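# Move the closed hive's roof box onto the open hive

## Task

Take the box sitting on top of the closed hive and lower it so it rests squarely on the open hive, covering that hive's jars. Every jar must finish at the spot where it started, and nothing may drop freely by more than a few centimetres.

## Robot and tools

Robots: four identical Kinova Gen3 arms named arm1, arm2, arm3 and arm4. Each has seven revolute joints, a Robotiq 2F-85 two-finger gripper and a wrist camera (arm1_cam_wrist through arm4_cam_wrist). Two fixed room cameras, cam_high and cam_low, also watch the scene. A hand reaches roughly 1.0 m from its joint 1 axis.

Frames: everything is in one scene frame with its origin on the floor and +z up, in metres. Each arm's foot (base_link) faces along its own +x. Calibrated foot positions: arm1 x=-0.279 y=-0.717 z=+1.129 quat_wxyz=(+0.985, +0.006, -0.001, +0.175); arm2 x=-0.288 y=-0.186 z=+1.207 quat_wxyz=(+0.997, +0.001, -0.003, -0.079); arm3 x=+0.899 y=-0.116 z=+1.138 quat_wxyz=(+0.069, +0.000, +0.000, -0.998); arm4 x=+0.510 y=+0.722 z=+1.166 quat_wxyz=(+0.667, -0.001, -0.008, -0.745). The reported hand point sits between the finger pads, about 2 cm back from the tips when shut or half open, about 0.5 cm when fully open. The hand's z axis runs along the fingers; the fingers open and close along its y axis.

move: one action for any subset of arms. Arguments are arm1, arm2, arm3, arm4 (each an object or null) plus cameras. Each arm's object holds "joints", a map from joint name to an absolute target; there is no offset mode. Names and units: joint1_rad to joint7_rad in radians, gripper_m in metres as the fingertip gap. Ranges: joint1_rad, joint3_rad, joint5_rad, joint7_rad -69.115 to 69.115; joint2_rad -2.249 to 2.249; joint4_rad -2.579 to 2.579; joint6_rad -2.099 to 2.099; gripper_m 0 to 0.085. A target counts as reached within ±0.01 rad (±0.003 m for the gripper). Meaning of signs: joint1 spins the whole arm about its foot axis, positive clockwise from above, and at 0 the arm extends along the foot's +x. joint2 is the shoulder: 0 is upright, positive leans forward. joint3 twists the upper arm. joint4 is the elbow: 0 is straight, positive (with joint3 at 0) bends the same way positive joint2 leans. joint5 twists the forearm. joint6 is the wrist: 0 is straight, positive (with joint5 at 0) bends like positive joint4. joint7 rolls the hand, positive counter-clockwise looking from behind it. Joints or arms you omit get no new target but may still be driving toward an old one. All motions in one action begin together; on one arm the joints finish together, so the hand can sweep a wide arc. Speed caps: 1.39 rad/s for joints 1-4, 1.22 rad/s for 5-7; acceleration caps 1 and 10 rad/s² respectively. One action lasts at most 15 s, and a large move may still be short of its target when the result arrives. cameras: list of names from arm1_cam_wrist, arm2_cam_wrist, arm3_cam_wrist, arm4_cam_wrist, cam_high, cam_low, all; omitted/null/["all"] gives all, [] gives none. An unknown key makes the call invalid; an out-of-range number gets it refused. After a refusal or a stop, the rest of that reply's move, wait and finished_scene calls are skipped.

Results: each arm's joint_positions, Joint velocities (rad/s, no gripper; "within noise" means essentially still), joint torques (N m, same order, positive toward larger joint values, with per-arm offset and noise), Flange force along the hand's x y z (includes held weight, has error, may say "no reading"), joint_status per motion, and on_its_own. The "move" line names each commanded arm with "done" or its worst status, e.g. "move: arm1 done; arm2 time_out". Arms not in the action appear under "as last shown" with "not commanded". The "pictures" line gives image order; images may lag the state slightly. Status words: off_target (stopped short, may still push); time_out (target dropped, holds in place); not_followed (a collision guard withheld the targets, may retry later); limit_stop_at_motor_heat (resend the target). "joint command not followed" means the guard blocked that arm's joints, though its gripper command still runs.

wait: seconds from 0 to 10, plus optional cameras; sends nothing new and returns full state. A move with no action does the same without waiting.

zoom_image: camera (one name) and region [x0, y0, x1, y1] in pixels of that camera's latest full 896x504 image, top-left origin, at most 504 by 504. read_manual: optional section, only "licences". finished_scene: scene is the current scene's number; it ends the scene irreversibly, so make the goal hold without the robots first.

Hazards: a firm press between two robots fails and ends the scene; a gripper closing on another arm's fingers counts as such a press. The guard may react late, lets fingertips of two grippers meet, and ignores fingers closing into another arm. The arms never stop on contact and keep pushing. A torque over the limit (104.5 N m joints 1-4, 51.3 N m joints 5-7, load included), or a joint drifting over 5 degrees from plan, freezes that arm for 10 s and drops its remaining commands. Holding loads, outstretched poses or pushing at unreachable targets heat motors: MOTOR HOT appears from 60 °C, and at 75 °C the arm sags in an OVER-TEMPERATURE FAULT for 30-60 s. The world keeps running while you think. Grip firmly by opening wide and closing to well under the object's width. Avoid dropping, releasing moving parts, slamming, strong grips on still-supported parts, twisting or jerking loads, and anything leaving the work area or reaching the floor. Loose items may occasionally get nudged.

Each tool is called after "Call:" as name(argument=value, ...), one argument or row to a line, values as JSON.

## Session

Go to lookout.

Call:
move(
)

Scene clock: 0.00 s.
Joint torques (N m): no reading
Motor temperatures (°C): arm1=[33 31 29 28 36 40 45] | arm2=[32 30 29 32 41 41 39] | arm3=[32 32 30 28 43 42 37] | arm4=[33 33 31 29 36 38 47]
Flange force (N): no reading
Joint velocities: within noise
arm1.joint_positions: joint1_rad=+0.739 joint2_rad=-0.309 joint3_rad=-0.073 joint4_rad=+1.526 joint5_rad=-0.035 joint6_rad=+2.053 joint7_rad=+1.729 gripper_m=+0.085
arm1.joint_status: not commanded
arm1.hand: x=-0.1624 y=-0.7726 z=+1.6145 quat_wxyz=(+0.063, -0.072, -0.995, -0.026) (m; scene frame)
arm2.joint_positions: joint1_rad=+0.144 joint2_rad=-0.390 joint3_rad=-0.061 joint4_rad=+1.580 joint5_rad=-0.081 joint6_rad=+2.052 joint7_rad=+1.384 gripper_m=+0.085
arm2.joint_status: not commanded
arm2.hand: x=-0.1931 y=-0.2089 z=+1.6896 quat_wxyz=(+0.047, -0.198, -0.979, -0.028) (m; scene frame)
arm3.joint_positions: joint1_rad=+0.307 joint2_rad=-0.383 joint3_rad=-0.042 joint4_rad=+1.450 joint5_rad=-0.072 joint6_rad=+1.990 joint7_rad=+1.345 gripper_m=+0.085
arm3.joint_status: not commanded
arm3.hand: x=+0.7573 y=-0.0966 z=+1.6550 quat_wxyz=(-0.027, -0.986, +0.161, +0.041) (m; scene frame)
arm4.joint_positions: joint1_rad=-0.456 joint2_rad=-0.317 joint3_rad=-0.060 joint4_rad=+1.454 joint5_rad=+0.009 joint6_rad=+2.008 joint7_rad=+1.355 gripper_m=+0.085
arm4.joint_status: not commanded
arm4.hand: x=+0.5438 y=+0.5786 z=+1.6739 quat_wxyz=(+0.001, -0.639, -0.769, +0.013) (m; scene frame)
pictures: arm1_cam_wrist, arm2_cam_wrist, arm3_cam_wrist, arm4_cam_wrist, cam_high, cam_low

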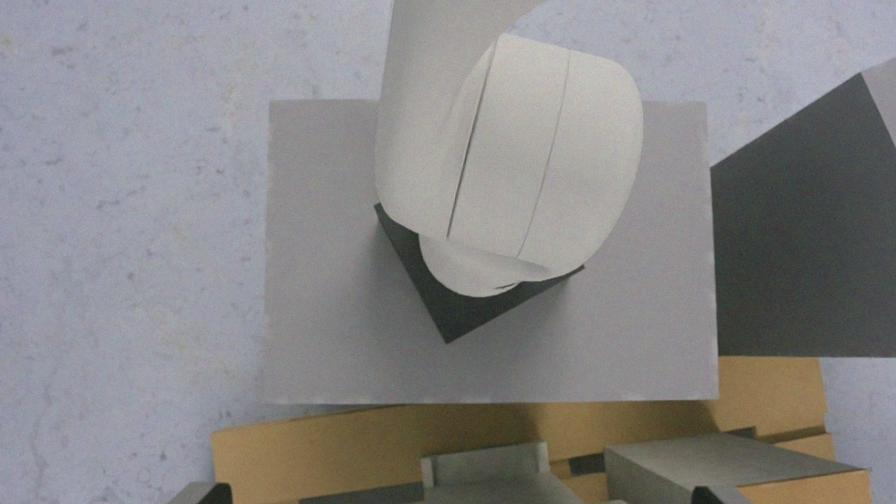

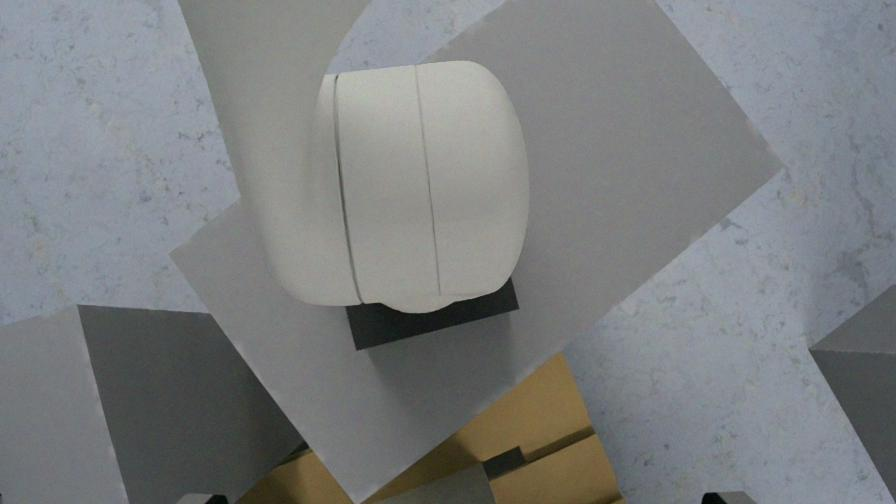

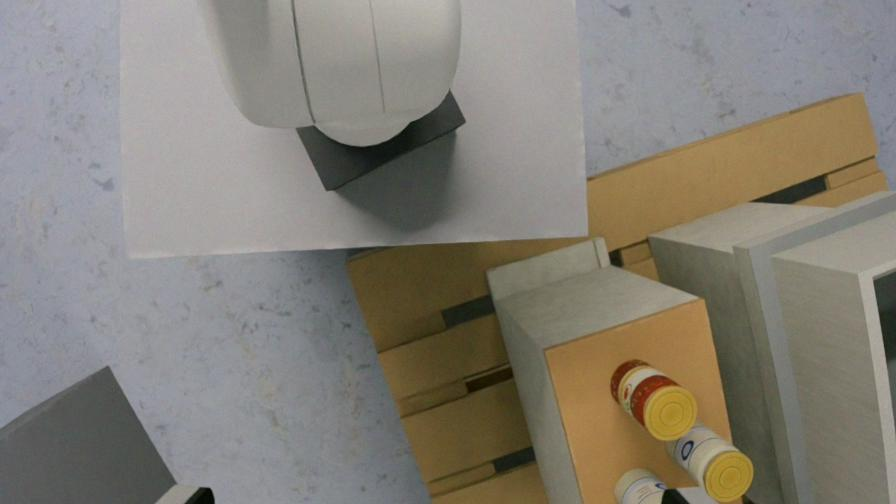

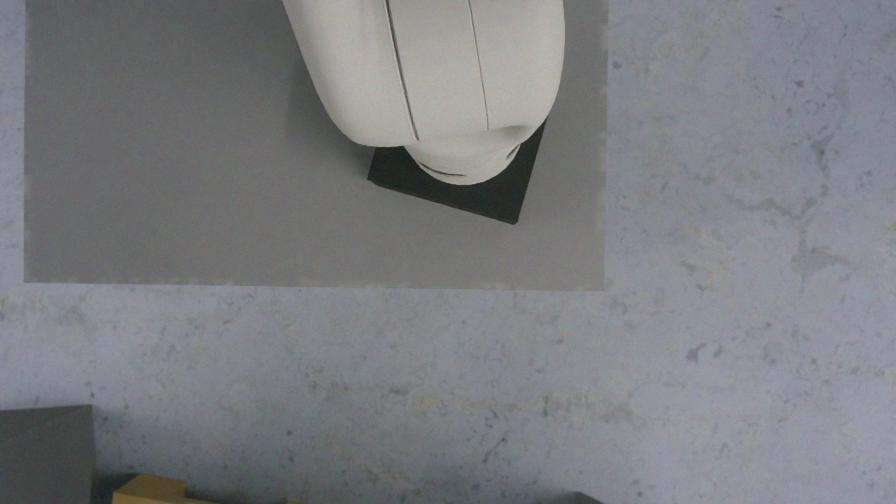

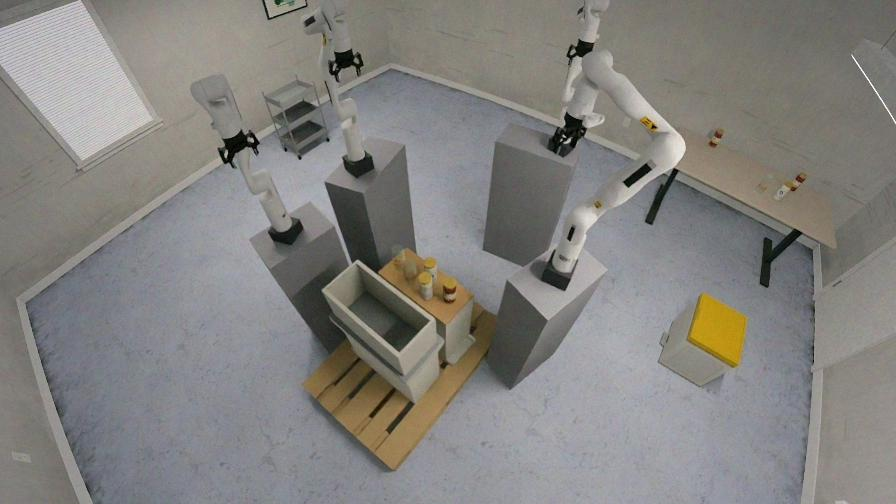

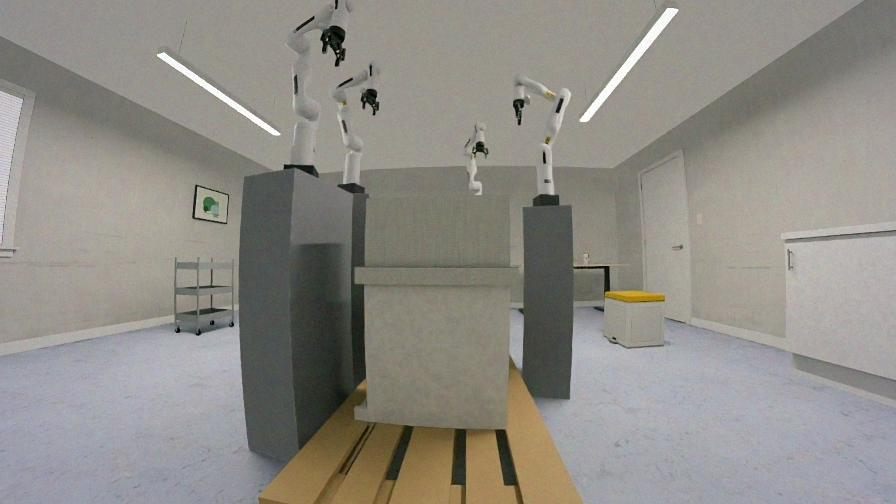

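Call:
move(
  arm1={"joints":{"joint1_rad":0.06,"joint2_rad":0.455,"joint3_rad":0,"joint4_rad":0.548,"joint5_rad":0,"joint6_rad":2.09,"joint7_rad":1.571}},
  arm2={"joints":{"joint1_rad":-0.28,"joint2_rad":0.455,"joint3_rad":0,"joint4_rad":0.548,"joint5_rad":0,"joint6_rad":2.09,"joint7_rad":1.571}},
  arm3={"joints":{"joint1_rad":0.03,"joint2_rad":0.455,"joint3_rad":0,"joint4_rad":0.548,"joint5_rad":0,"joint6_rad":2.09,"joint7_rad":1.571}},
)

Scene clock: 10.23 s.
Joint torques (N m): arm1=[-1.23 -16.01 -0.28 -8.14 0.03 0.17 0.13] | arm2=[-0.1 -15.37 -0.55 -8.28 -0.03 0.07 0.06] | arm3=[0.3 -15.99 0.29 -6.47 -0.13 -0.35 0.28] | arm4=[-0.67 -0.82 1.06 -7.15 -0.37 -0.15 -0.1]
Motor temperatures (°C): arm1=[33 31 29 28 36 40 45] | arm2=[32 30 29 32 41 41 39] | arm3=[32 32 30 28 43 42 37] | arm4=[33 33 31 29 36 38 47]
Flange force (N): arm1=[5.8 -1.8 6.4] | arm2=[8.8 0.3 8.0] | arm3=[-7.2 1.0 -8.9] | arm4=[1.0 2.3 -3.4]
move: arm1 done; arm2 done; arm3 done
Joint velocities: within noise
arm1.joint_positions: joint1_rad=+0.060 joint2_rad=+0.455 joint3_rad=+0.000 joint4_rad=+0.548 joint5_rad=+0.000 joint6_rad=+2.090 joint7_rad=+1.571 gripper_m=+0.085
arm1.joint_status: all done
arm1.hand: x=+0.1734 y=-0.6135 z=+1.6515 quat_wxyz=(-0.025, +0.145, -0.989, -0.010) (m; scene frame)
arm2.joint_positions: joint1_rad=-0.280 joint2_rad=+0.455 joint3_rad=+0.000 joint4_rad=+0.548 joint5_rad=+0.000 joint6_rad=+2.090 joint7_rad=+1.571 gripper_m=+0.085
arm2.joint_status: all done
arm2.hand: x=+0.1741 y=-0.1550 z=+1.7311 quat_wxyz=(-0.027, +0.061, -0.998, -0.002) (m; scene frame)
arm3.joint_positions: joint1_rad=+0.030 joint2_rad=+0.455 joint3_rad=+0.000 joint4_rad=+0.548 joint5_rad=+0.000 joint6_rad=+2.090 joint7_rad=+1.571 gripper_m=+0.085
arm3.joint_status: all done
arm3.hand: x=+0.4344 y=-0.1416 z=+1.6589 quat_wxyz=(-0.002, -0.998, -0.054, +0.025) (m; scene frame)
arm4: as last shown
pictures: arm1_cam_wrist, arm2_cam_wrist, arm3_cam_wrist, arm4_cam_wrist, cam_high, cam_low

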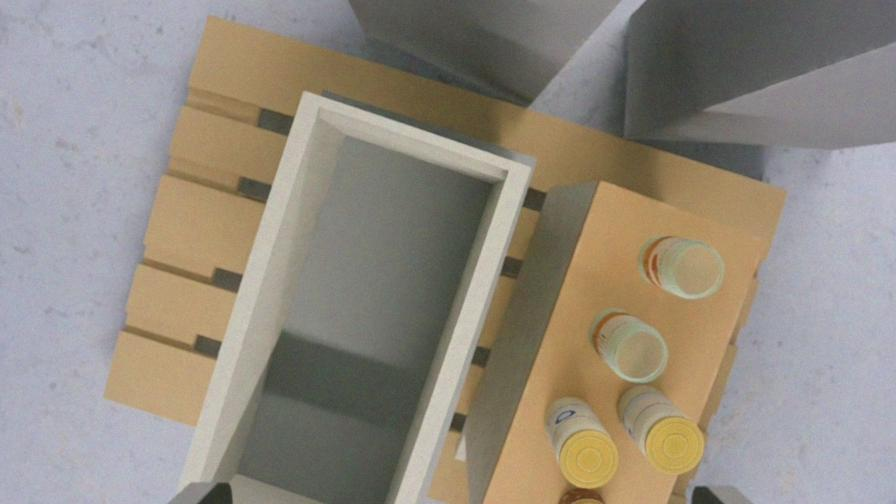

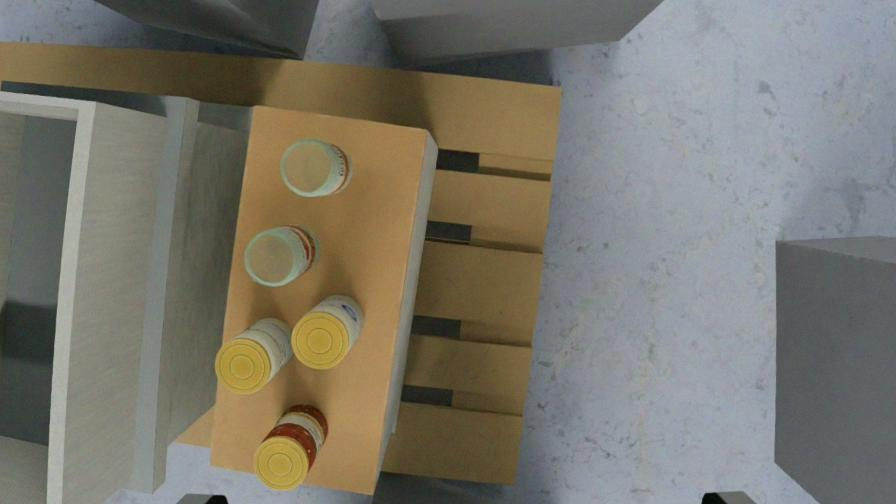

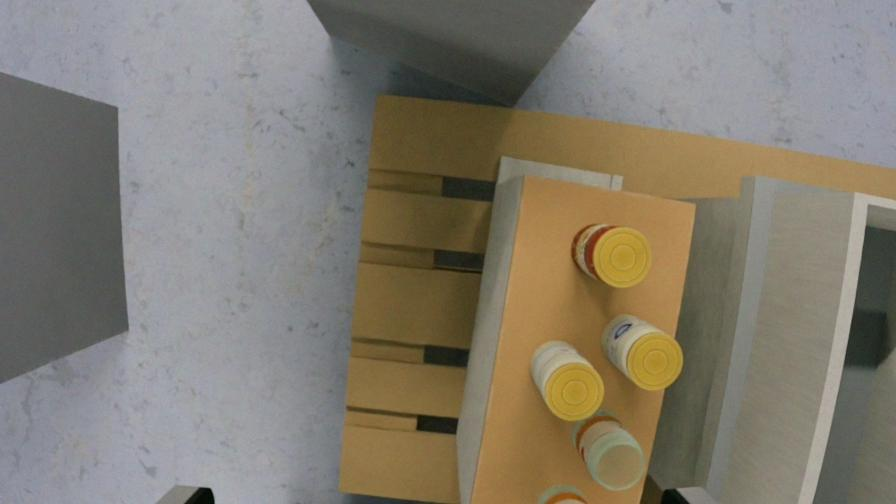

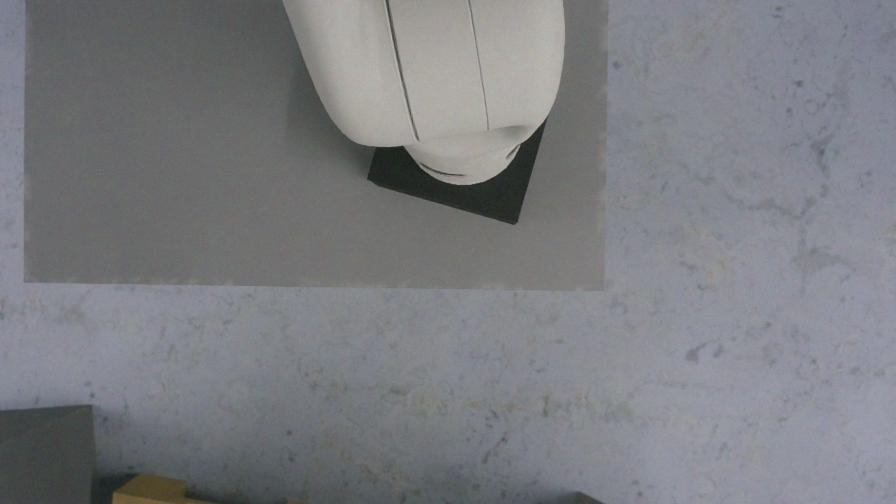

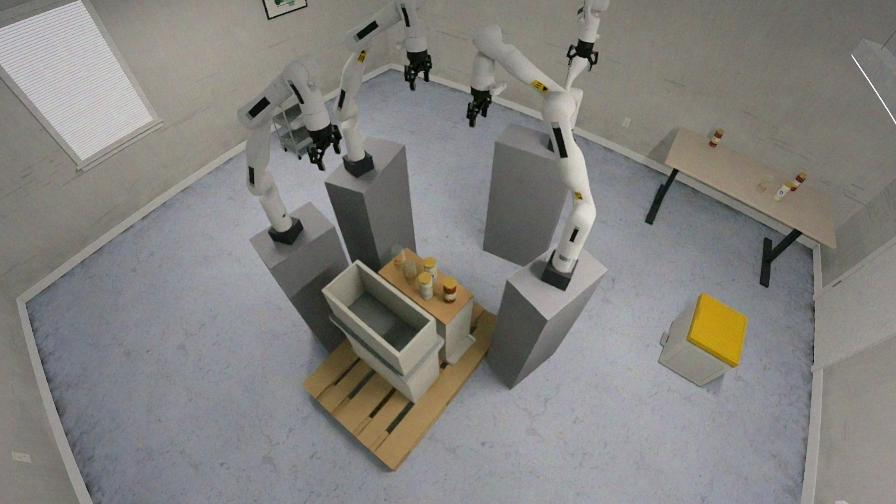

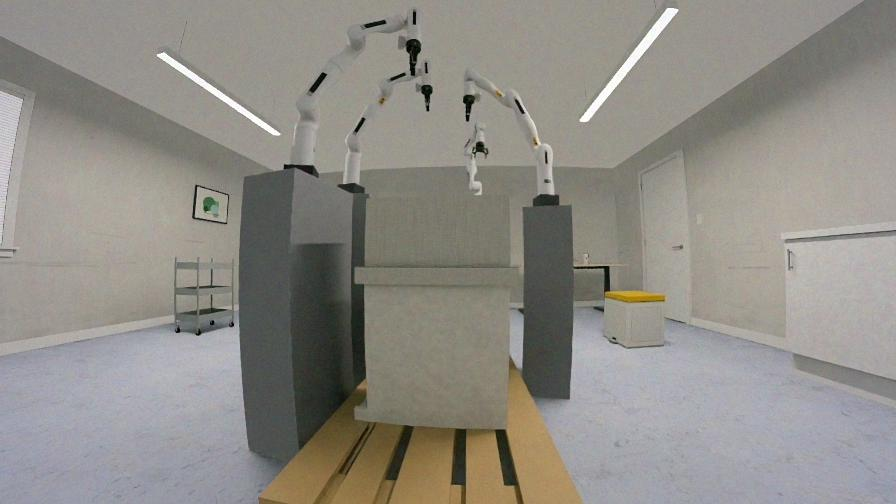

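Call:
zoom_image(
  camera="arm1_cam_wrist",
  region=[270, 70, 570, 240],
)

Call:
zoom_image(
  camera="arm1_cam_wrist",
  region=[560, 160, 800, 296],
)

Call:
zoom_image(
  camera="arm1_cam_wrist",
  region=[160, 368, 700, 503],
)

Call:
zoom_image(
  camera="arm2_cam_wrist",
  region=[180, 80, 460, 240],
)

Call:
zoom_image(
  camera="arm2_cam_wrist",
  region=[180, 400, 420, 503],
)

Call:
zoom_image(
  camera="arm3_cam_wrist",
  region=[480, 140, 720, 276],
)

Call:
zoom_image(
  camera="arm3_cam_wrist",
  region=[720, 160, 896, 260],
)

Scaled by 1.680 from the camera's 896x504 image, which has a finer 1280x720 frame.

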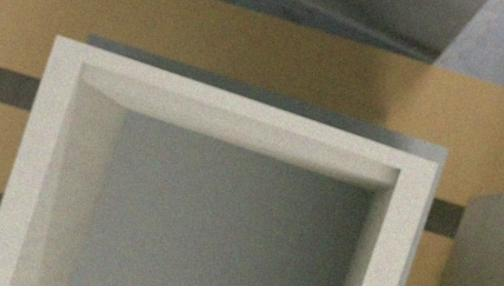

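Scaled by 2.100 from the camera's 896x504 image, which has a finer 1280x720 frame.

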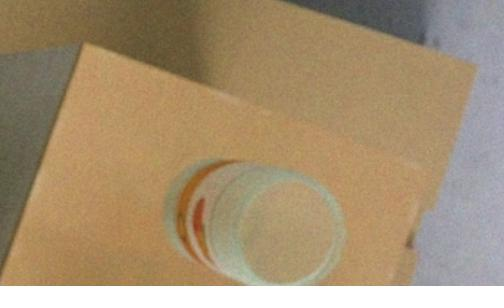

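Region (160, 368, 700, 503) is 540x135 pixels. A region can be at most 504 by 504 pixels.

Scaled by 1.800 from the camera's 896x504 image, which has a finer 1280x720 frame.

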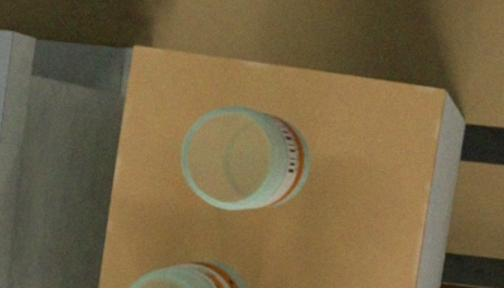

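Scaled by 2.100 from the camera's 896x504 image, which has a finer 1280x720 frame.

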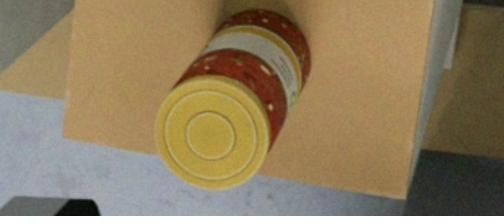

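Scaled by 2.100 from the camera's 896x504 image, which has a finer 1280x720 frame.

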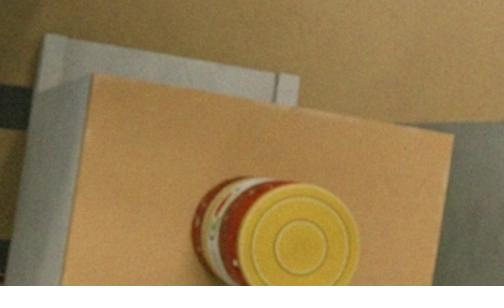

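Scaled by 2.864 from the camera's 896x504 image, which has a finer 1280x720 frame.

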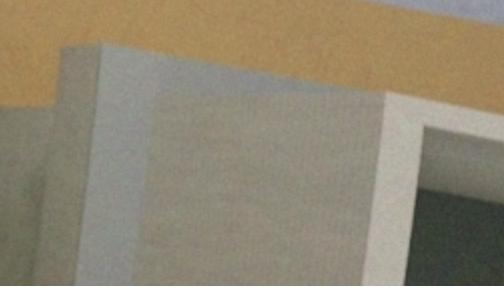

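Call:
move(
  arm1={"joints":{"joint1_rad":1.0}},
  arm3={"joints":{"joint1_rad":-0.9398,"joint2_rad":1.1399,"joint4_rad":0.7454,"joint6_rad":1.2563,"joint7_rad":-1.1029}},
  cameras=[],
)

Call:
move(
  arm2={"joints":{"joint1_rad":0.7613,"joint2_rad":1.0749,"joint4_rad":1.1518,"joint6_rad":0.9149,"joint7_rad":4.0359}},
  arm3={"joints":{"joint1_rad":-0.9398,"joint2_rad":1.4317,"joint4_rad":0.7099,"joint6_rad":1.0,"joint7_rad":-1.1029}},
  cameras=["cam_high"],
)

Call:
move(
  arm2={"joints":{"joint1_rad":0.7628,"joint2_rad":1.4293,"joint4_rad":1.0143,"joint6_rad":0.698,"joint7_rad":4.0374}},
)

Scene clock: 119.17 s.
Joint torques (N m): arm1=[-1.15 -16.18 -0.32 -8.2 0.07 0.18 0.14] | arm2=[-0.12 -15.35 -0.56 -8.29 -0.02 0.08 0.08] | arm3=[0.37 -26.26 0.46 -7.26 -0.11 -0.29 0.22] | arm4=[-0.68 -0.89 1.08 -7.13 -0.44 -0.13 -0.14]
Motor temperatures (°C): arm1=[33 32 29 28 36 40 45] | arm2=[32 31 29 32 41 41 39] | arm3=[32 33 30 29 43 42 37] | arm4=[33 33 31 30 36 38 47]
Flange force (N): arm1=[6.1 -1.7 6.7] | arm2=[9.0 0.3 8.2] | arm3=[8.6 3.8 -1.7] | arm4=[0.8 2.2 -3.6]
move: arm1 done; arm3 done
Joint velocities: within noise
arm1.joint_positions: joint1_rad=+1.000 joint2_rad=+0.455 joint3_rad=+0.000 joint4_rad=+0.548 joint5_rad=+0.000 joint6_rad=+2.090 joint7_rad=+1.571 gripper_m=+0.085
arm1.joint_status: all done
arm1.hand: x=+0.0767 y=-1.0240 z=+1.6464 quat_wxyz=(-0.021, -0.318, -0.948, +0.002) (m; scene frame)
arm2, arm4: as last shown
arm3.joint_positions: joint1_rad=-0.940 joint2_rad=+1.140 joint3_rad=+0.000 joint4_rad=+0.745 joint5_rad=+0.000 joint6_rad=+1.256 joint7_rad=-1.103 gripper_m=+0.085
arm3.joint_status: all done
arm3.hand: x=+0.5550 y=-0.7049 z=+1.1905 quat_wxyz=(-0.001, -0.698, +0.716, +0.000) (m; scene frame)
pictures: none
No camera images: "cameras" was empty.

Scene clock: 122.07 s.
Joint torques (N m): arm1=[-1.15 -16.16 -0.3 -8.18 0.09 0.17 0.12] | arm2=[-0.24 -23.5 -0.4 -7.76 -0.02 0.15 0.07] | arm3=[0.35 -26.72 0.54 -6.44 -0.11 -0.32 0.24] | arm4=[-0.64 -0.96 1.05 -7.1 -0.43 -0.1 -0.07]
Motor temperatures (°C): arm1=[33 32 29 28 36 40 45] | arm2=[32 31 29 32 41 41 39] | arm3=[32 33 30 29 43 42 37] | arm4=[33 33 31 30 36 38 47]
Flange force (N): arm1=[6.0 -1.7 6.5] | arm2=[-5.1 3.8 -1.7] | arm3=[7.7 3.3 0.4] | arm4=[0.6 2.4 -3.6]
move: arm2 done; arm3 done
Joint velocities: within noise
arm1, arm4: as last shown
arm2.joint_positions: joint1_rad=+0.761 joint2_rad=+1.075 joint3_rad=+0.000 joint4_rad=+1.152 joint5_rad=+0.000 joint6_rad=+0.915 joint7_rad=+4.036 gripper_m=+0.085
arm2.joint_status: all done
arm2.hand: x=+0.0680 y=-0.6935 z=+1.1907 quat_wxyz=(-0.003, +0.698, -0.716, +0.001) (m; scene frame)
arm3.joint_positions: joint1_rad=-0.940 joint2_rad=+1.432 joint3_rad=+0.000 joint4_rad=+0.710 joint5_rad=+0.000 joint6_rad=+1.000 joint7_rad=-1.103 gripper_m=+0.085
arm3.joint_status: all done
arm3.hand: x=+0.5549 y=-0.7051 z=+1.0005 quat_wxyz=(-0.001, -0.698, +0.716, +0.000) (m; scene frame)
pictures: cam_high

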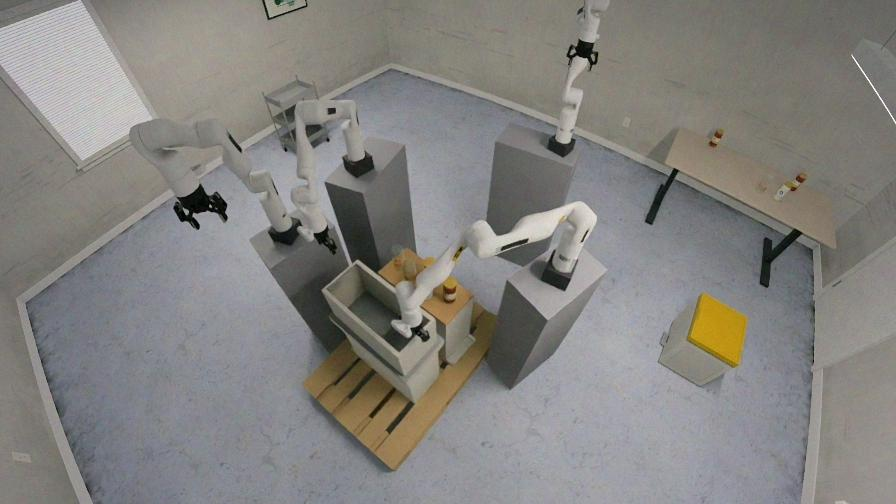

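Scene clock: 123.57 s.
Joint torques (N m): arm1=[-1.14 -16.17 -0.27 -8.26 0.01 0.21 0.14] | arm2=[-0.22 -24.29 -0.35 -6.37 -0.02 0.15 0.06] | arm3=[0.28 -26.87 0.57 -6.38 -0.18 -0.27 0.22] | arm4=[-0.6 -0.81 1.03 -7.13 -0.43 -0.17 -0.07]
Motor temperatures (°C): arm1=[33 32 29 28 36 40 45] | arm2=[32 31 29 32 41 41 39] | arm3=[32 33 30 29 43 42 37] | arm4=[33 33 31 30 36 38 47]
Flange force (N): arm1=[6.7 -1.6 7.3] | arm2=[-5.1 3.7 -3.8] | arm3=[8.2 3.7 0.8] | arm4=[1.0 2.3 -3.6]
move: arm2 done
Joint velocities: within noise
arm1, arm3, arm4: as last shown
arm2.joint_positions: joint1_rad=+0.763 joint2_rad=+1.429 joint3_rad=+0.000 joint4_rad=+1.014 joint5_rad=+0.000 joint6_rad=+0.698 joint7_rad=+4.037 gripper_m=+0.085
arm2.joint_status: all done
arm2.hand: x=+0.0680 y=-0.6932 z=+1.0008 quat_wxyz=(-0.003, +0.698, -0.716, +0.001) (m; scene frame)
pictures: arm1_cam_wrist, arm2_cam_wrist, arm3_cam_wrist, arm4_cam_wrist, cam_high, cam_low

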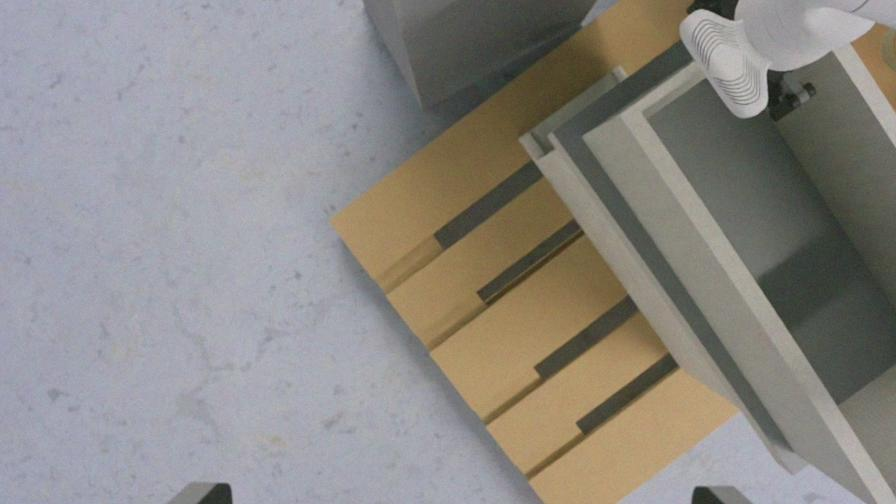

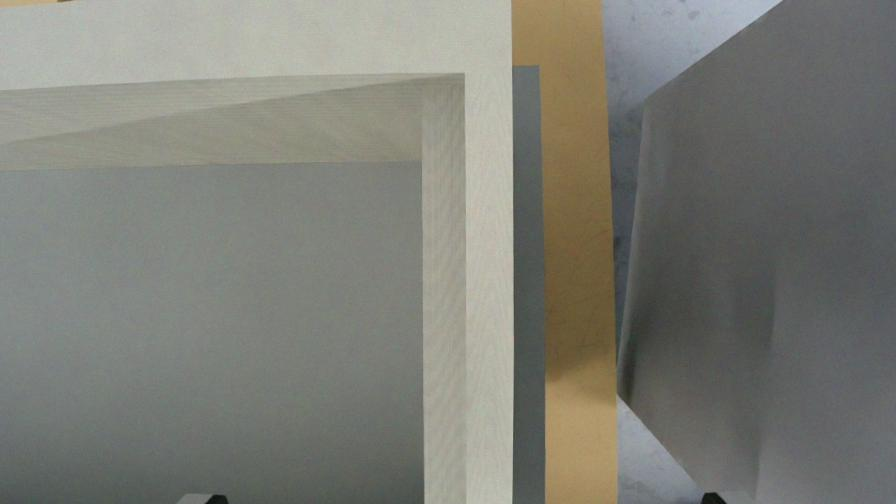

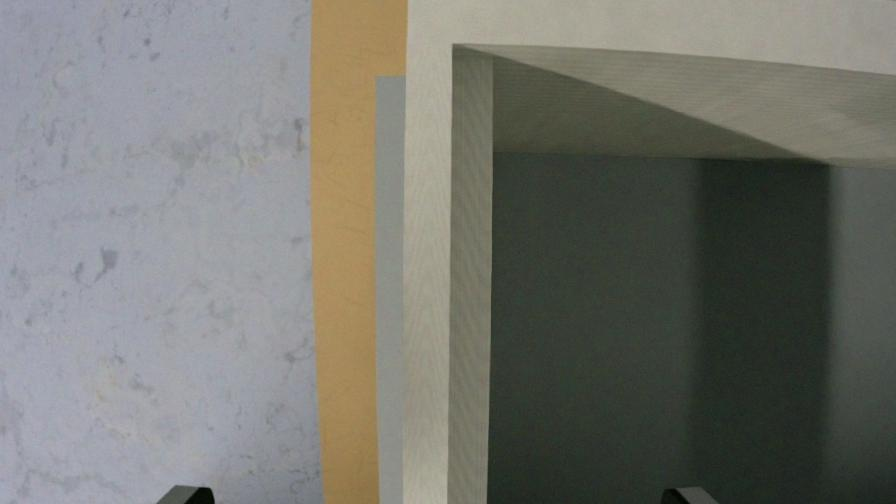

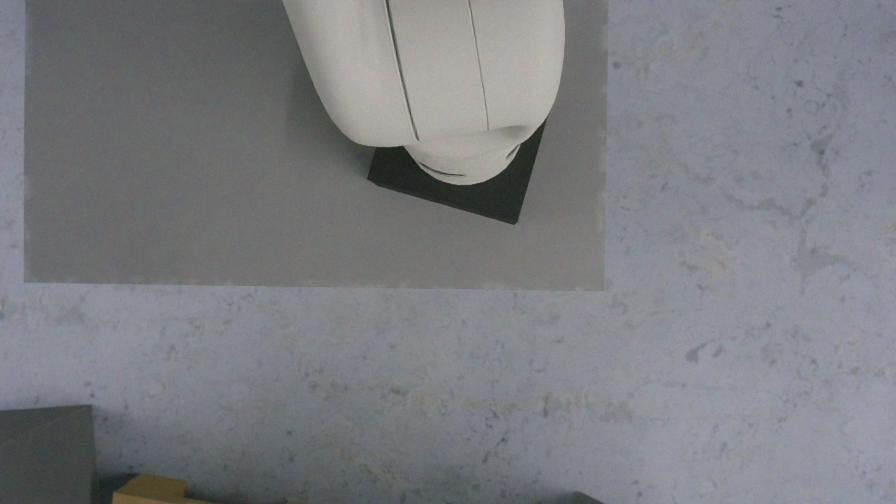

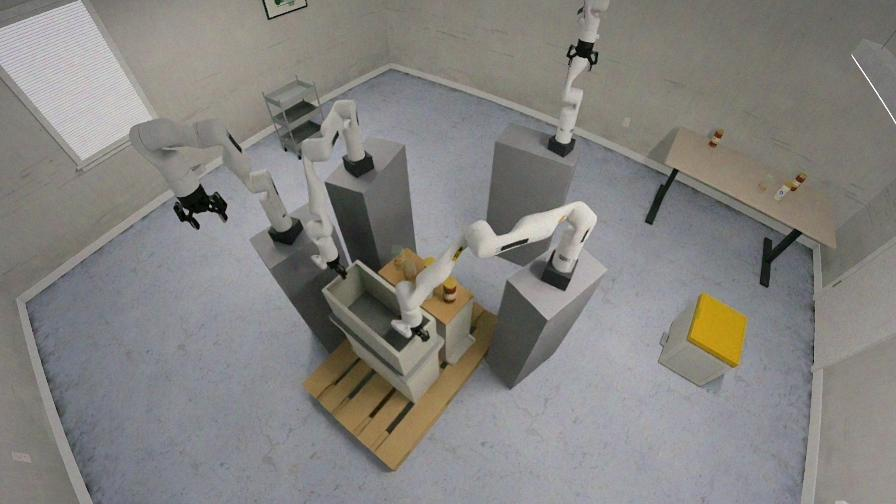

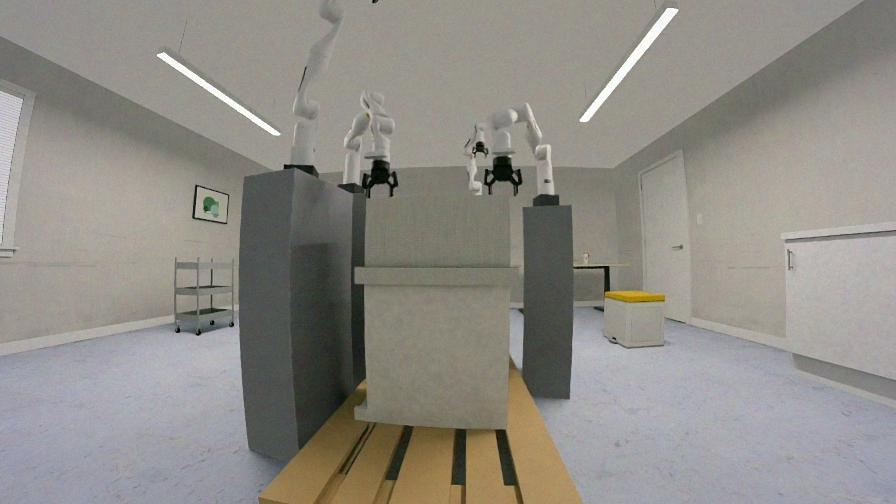

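Call:
move(
  arm2={"joints":{"joint1_rad":0.7669,"joint2_rad":1.5869,"joint4_rad":0.8966,"joint6_rad":0.6581,"joint7_rad":4.0415}},
  arm3={"joints":{"joint1_rad":-0.9437,"joint2_rad":1.5883,"joint4_rad":0.5849,"joint6_rad":0.9684,"joint7_rad":-1.1068}},
  cameras=["arm2_cam_wrist","arm3_cam_wrist","cam_high"],
)

Scene clock: 156.07 s.
Joint torques (N m): arm1=[-1.14 -16.17 -0.29 -8.16 0.07 0.19 0.15] | arm2=[-0.19 -24.2 -0.29 -6.16 -0.02 0.15 0.07] | arm3=[0.41 -26.83 0.5 -6.17 -0.15 -0.32 0.2] | arm4=[-0.67 -0.81 1.03 -7.07 -0.41 -0.15 -0.1]
Motor temperatures (°C): arm1=[33 33 29 28 36 40 45] | arm2=[31 32 29 32 41 41 39] | arm3=[32 34 30 29 43 42 37] | arm4=[33 33 31 30 36 38 47]
Flange force (N): arm1=[5.9 -1.6 6.4] | arm2=[-5.9 4.1 -5.0] | arm3=[10.2 4.6 2.2] | arm4=[0.9 2.2 -3.7]
move: arm2 done; arm3 done
Joint velocities: within noise
arm1, arm4: as last shown
arm2.joint_positions: joint1_rad=+0.767 joint2_rad=+1.587 joint3_rad=+0.000 joint4_rad=+0.897 joint5_rad=+0.000 joint6_rad=+0.658 joint7_rad=+4.042 gripper_m=+0.085
arm2.joint_status: all done
arm2.hand: x=+0.0629 y=-0.6900 z=+0.9267 quat_wxyz=(-0.003, +0.698, -0.716, +0.001) (m; scene frame)
arm3.joint_positions: joint1_rad=-0.944 joint2_rad=+1.588 joint3_rad=+0.000 joint4_rad=+0.585 joint5_rad=+0.000 joint6_rad=+0.968 joint7_rad=-1.107 gripper_m=+0.085
arm3.joint_status: all done
arm3.hand: x=+0.5578 y=-0.7052 z=+0.9265 quat_wxyz=(-0.001, -0.698, +0.716, +0.000) (m; scene frame)
pictures: arm2_cam_wrist, arm3_cam_wrist, cam_high

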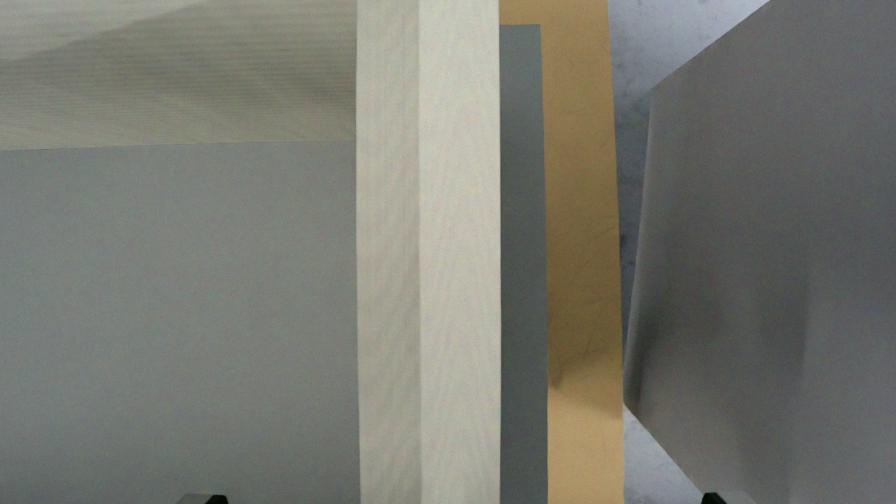

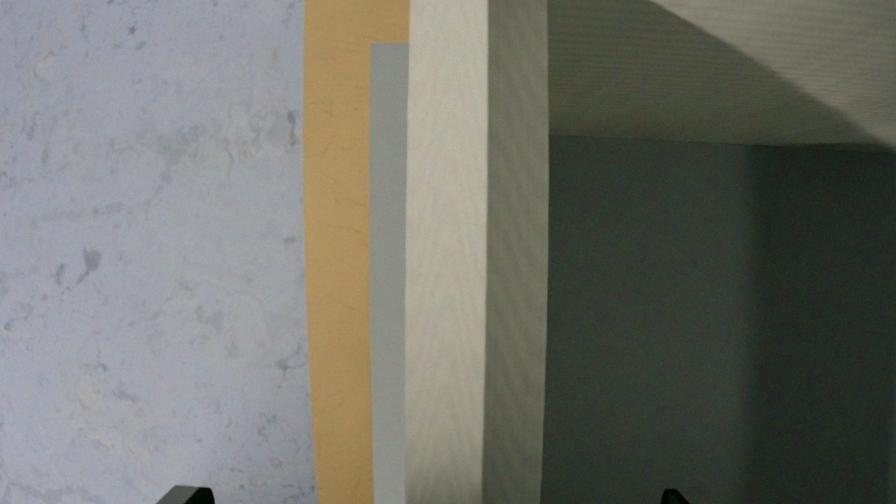

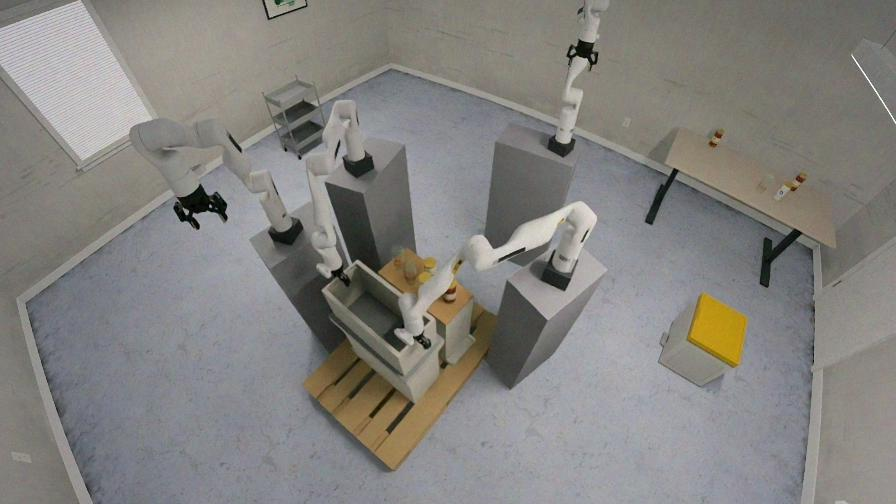

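Call:
move(
  arm2={"joints":{"gripper_m":0.035}},
  arm3={"joints":{"gripper_m":0.035}},
  cameras=[],
)

Call:
move(
  arm2={"joints":{"gripper_m":0.005}},
  arm3={"joints":{"gripper_m":0.005}},
  cameras=["arm2_cam_wrist","arm3_cam_wrist"],
)

Scene clock: 162.30 s.
Joint torques (N m): arm1=[-1.12 -16.16 -0.34 -8.13 0.07 0.18 0.12] | arm2=[-0.22 -24.23 -0.32 -6.12 -0.02 0.17 0.06] | arm3=[0.3 -26.85 0.66 -6.2 -0.16 -0.27 0.25] | arm4=[-0.72 -0.84 1.13 -7.05 -0.39 -0.15 -0.11]
Motor temperatures (°C): arm1=[33 33 29 28 36 40 45] | arm2=[31 32 29 32 41 41 39] | arm3=[32 34 30 29 43 42 37] | arm4=[33 33 31 30 36 38 47]
Flange force (N): arm1=[5.7 -1.7 6.2] | arm2=[-5.6 4.0 -4.8] | arm3=[9.7 4.4 2.2] | arm4=[0.9 2.5 -3.9]
move: arm2 done; arm3 done
Joint velocities: within noise
arm1, arm4: as last shown
arm2.joint_positions: joint1_rad=+0.767 joint2_rad=+1.587 joint3_rad=+0.000 joint4_rad=+0.897 joint5_rad=+0.000 joint6_rad=+0.658 joint7_rad=+4.042 gripper_m=+0.035
arm2.joint_status: all done
arm2.hand: x=+0.0629 y=-0.6900 z=+0.9267 quat_wxyz=(-0.003, +0.698, -0.716, +0.001) (m; scene frame)
arm3.joint_positions: joint1_rad=-0.944 joint2_rad=+1.588 joint3_rad=+0.000 joint4_rad=+0.585 joint5_rad=+0.000 joint6_rad=+0.968 joint7_rad=-1.107 gripper_m=+0.035
arm3.joint_status: all done
arm3.hand: x=+0.5578 y=-0.7052 z=+0.9265 quat_wxyz=(-0.001, -0.698, +0.716, +0.000) (m; scene frame)
pictures: none
No camera images: "cameras" was empty.

Scene clock: 163.03 s.
Joint torques (N m): arm1=[-1.21 -16.25 -0.27 -8.06 0.05 0.18 0.17] | arm2=[26.55 -18.26 23.3 8.36 7.26 9.45 0.17] | arm3=[-34.16 -22.6 -21.83 2 -11.54 6.45 0.25] | arm4=[-0.65 -0.92 0.97 -7.09 -0.41 -0.15 -0.08]
Motor temperatures (°C): arm1=[33 33 29 28 36 40 45] | arm2=[32 32 29 32 41 41 39] | arm3=[32 34 30 29 43 42 37] | arm4=[33 33 31 30 36 38 47]
Flange force (N): arm1=[4.9 -1.8 5.4] | arm2=[-2.9 -51.9 16.0] | arm3=[6.8 60.6 12.0] | arm4=[0.7 2.1 -3.8]
move: arm2 off_target; arm3 off_target
Joint velocities: within noise
arm1, arm4: as last shown
arm2.joint_positions: joint1_rad=+0.767 joint2_rad=+1.587 joint3_rad=+0.000 joint4_rad=+0.897 joint5_rad=+0.000 joint6_rad=+0.658 joint7_rad=+4.042 gripper_m=+0.018
arm2.joint_status: gripper_m off_target (ended at +0.018, target +0.005)
arm2.hand: x=+0.0630 y=-0.6901 z=+0.9267 quat_wxyz=(-0.003, +0.698, -0.716, +0.002) (m; scene frame)
arm3.joint_positions: joint1_rad=-0.944 joint2_rad=+1.588 joint3_rad=+0.000 joint4_rad=+0.585 joint5_rad=+0.000 joint6_rad=+0.968 joint7_rad=-1.107 gripper_m=+0.018
arm3.joint_status: gripper_m off_target (ended at +0.018, target +0.005)
arm3.hand: x=+0.5577 y=-0.7052 z=+0.9265 quat_wxyz=(-0.001, -0.698, +0.716, +0.000) (m; scene frame)
pictures: arm2_cam_wrist, arm3_cam_wrist

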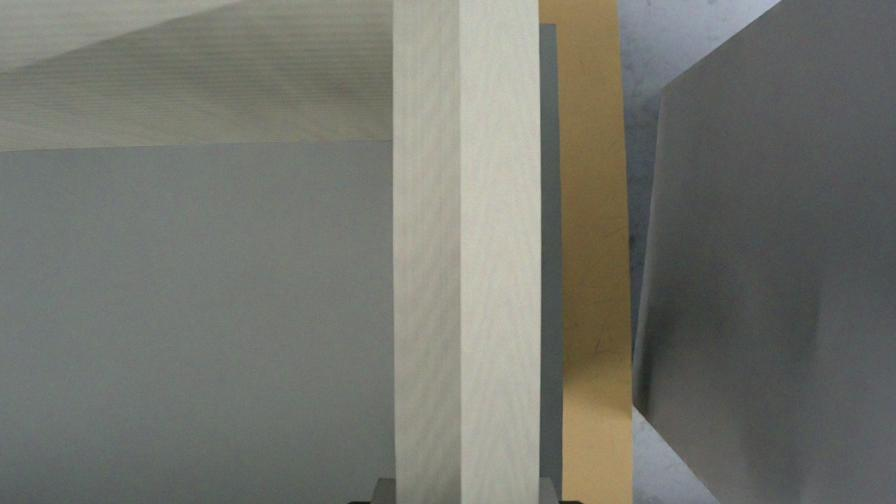

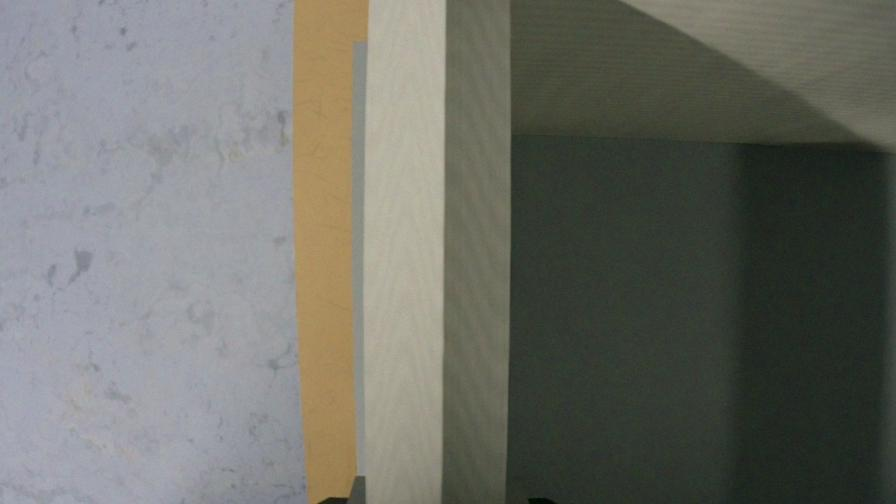

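Call:
move(
  arm2={"joints":{"joint1_rad":0.7611,"joint2_rad":1.5917,"joint4_rad":0.8812,"joint6_rad":0.6687,"joint7_rad":4.0357}},
  arm3={"joints":{"joint1_rad":-0.9372,"joint2_rad":1.5975,"joint4_rad":0.561,"joint6_rad":0.9831,"joint7_rad":-1.1003}},
  cameras=["arm2_cam_wrist","arm3_cam_wrist"],
)

Scene clock: 195.60 s.
Joint torques (N m): arm1=[-1.16 -16.12 -0.29 -8.07 0.02 0.21 0.17] | arm2=[2.81 -15.29 1.9 -4.27 0.69 -0.82 0.08] | arm3=[-2.59 -18.21 -1.84 -6.11 -1.12 -3.58 0.72] | arm4=[-0.6 -0.87 1.08 -7.09 -0.37 -0.11 -0.11]
Motor temperatures (°C): arm1=[33 33 29 28 36 40 45] | arm2=[34 32 30 32 41 41 39] | arm3=[34 34 31 29 45 42 37] | arm4=[33 33 31 30 36 38 47]
Flange force (N): arm1=[5.6 -1.6 6.0] | arm2=[-10.0 1.2 -21.8] | arm3=[-1.2 2.5 -18.3] | arm4=[0.8 2.4 -3.6]
move: arm2 done; arm3 done
Joint velocities: within noise
arm1: as last shown
arm2.joint_positions: joint1_rad=+0.761 joint2_rad=+1.592 joint3_rad=+0.000 joint4_rad=+0.881 joint5_rad=+0.000 joint6_rad=+0.669 joint7_rad=+4.036 gripper_m=+0.018
arm2.joint_status: all done
arm2.hand: x=+0.0673 y=-0.6902 z=+0.9268 quat_wxyz=(-0.003, +0.698, -0.716, +0.001) (m; scene frame)
arm3.joint_positions: joint1_rad=-0.937 joint2_rad=+1.597 joint3_rad=+0.000 joint4_rad=+0.561 joint5_rad=+0.000 joint6_rad=+0.983 joint7_rad=-1.100 gripper_m=+0.018
arm3.joint_status: all done
arm3.hand: x=+0.5530 y=-0.7052 z=+0.9265 quat_wxyz=(-0.001, -0.698, +0.716, +0.000) (m; scene frame)
arm4.joint_positions: joint1_rad=-0.456 joint2_rad=-0.317 joint3_rad=-0.060 joint4_rad=+1.454 joint5_rad=+0.009 joint6_rad=+2.008 joint7_rad=+1.355 gripper_m=+0.085
arm4.joint_status: not commanded
arm4.hand: x=+0.5438 y=+0.5786 z=+1.6739 quat_wxyz=(+0.001, -0.639, -0.769, +0.013) (m; scene frame)
pictures: arm2_cam_wrist, arm3_cam_wrist

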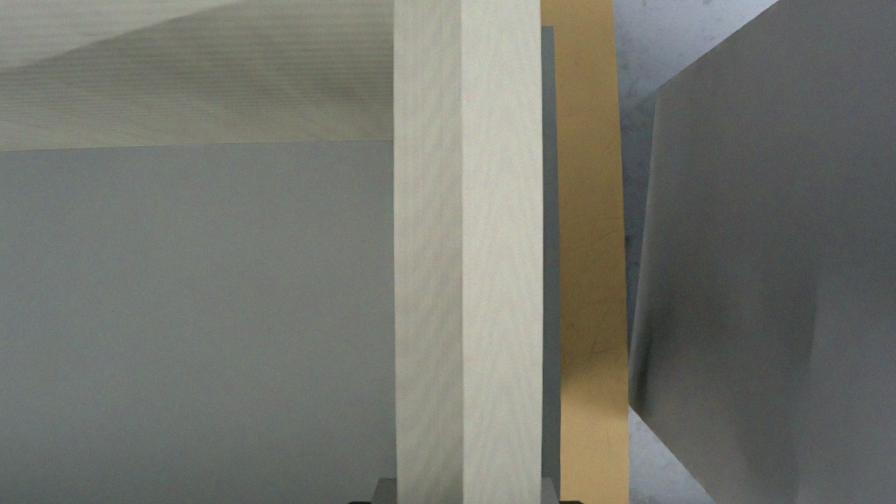

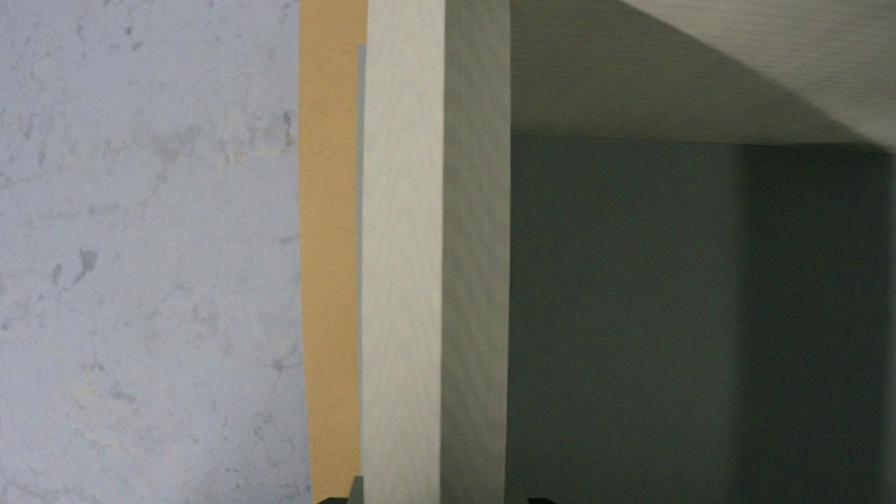

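Call:
move(
  arm2={"joints":{"joint2_rad":1.549,"joint4_rad":0.9239,"joint6_rad":0.6687}},
  arm3={"joints":{"joint2_rad":1.5544,"joint4_rad":0.6046,"joint6_rad":0.9826}},
  cameras=["cam_low"],
)

Call:
zoom_image(
  camera="cam_low",
  region=[330, 170, 550, 300],
)

Scene clock: 215.90 s.
Joint torques (N m): arm1=[-1.16 -16.1 -0.3 -8.15 0.06 0.18 0.13] | arm2=[3.7 -33.14 3.32 -6.83 1.06 1.83 0.15] | arm3=[-6.2 -36.2 -4.07 -8.48 -2.58 0.98 0.65] | arm4=[-0.71 -0.89 1.02 -7.11 -0.4 -0.17 -0.09]
Motor temperatures (°C): arm1=[33 34 29 28 36 40 45] | arm2=[33 32 30 32 41 41 39] | arm3=[34 34 31 29 44 42 37] | arm4=[33 33 31 30 36 38 47]
Flange force (N): arm1=[6.1 -1.7 6.5] | arm2=[-4.8 -4.6 14.8] | arm3=[10.0 14.9 18.5] | arm4=[0.8 2.2 -3.7]
move: arm2 done; arm3 done
Joint velocities: within noise
arm1, arm4: as last shown
arm2.joint_positions: joint1_rad=+0.761 joint2_rad=+1.549 joint3_rad=+0.000 joint4_rad=+0.924 joint5_rad=+0.000 joint6_rad=+0.669 joint7_rad=+4.036 gripper_m=+0.018
arm2.joint_status: all done
arm2.hand: x=+0.0673 y=-0.6901 z=+0.9447 quat_wxyz=(-0.003, +0.698, -0.716, +0.001) (m; scene frame)
arm3.joint_positions: joint1_rad=-0.937 joint2_rad=+1.554 joint3_rad=+0.000 joint4_rad=+0.605 joint5_rad=+0.000 joint6_rad=+0.983 joint7_rad=-1.100 gripper_m=+0.018
arm3.joint_status: all done
arm3.hand: x=+0.5528 y=-0.7051 z=+0.9444 quat_wxyz=(-0.001, -0.698, +0.716, +0.000) (m; scene frame)
pictures: cam_low

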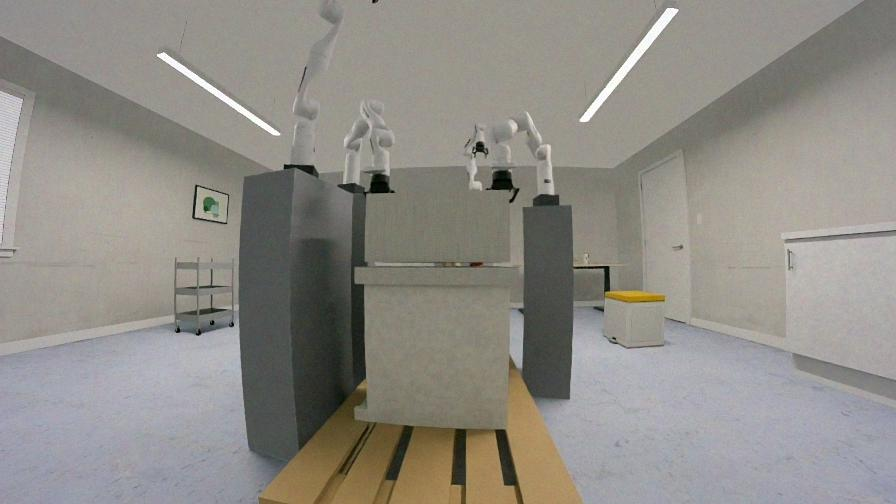

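Scaled by 2.291 from the camera's 896x504 image, which has a finer 1280x720 frame.

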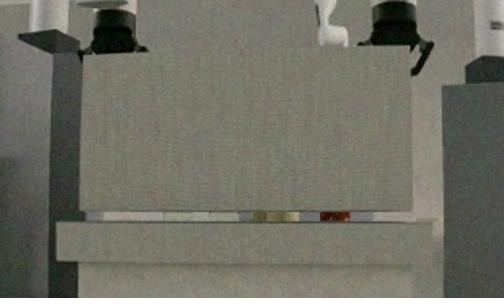

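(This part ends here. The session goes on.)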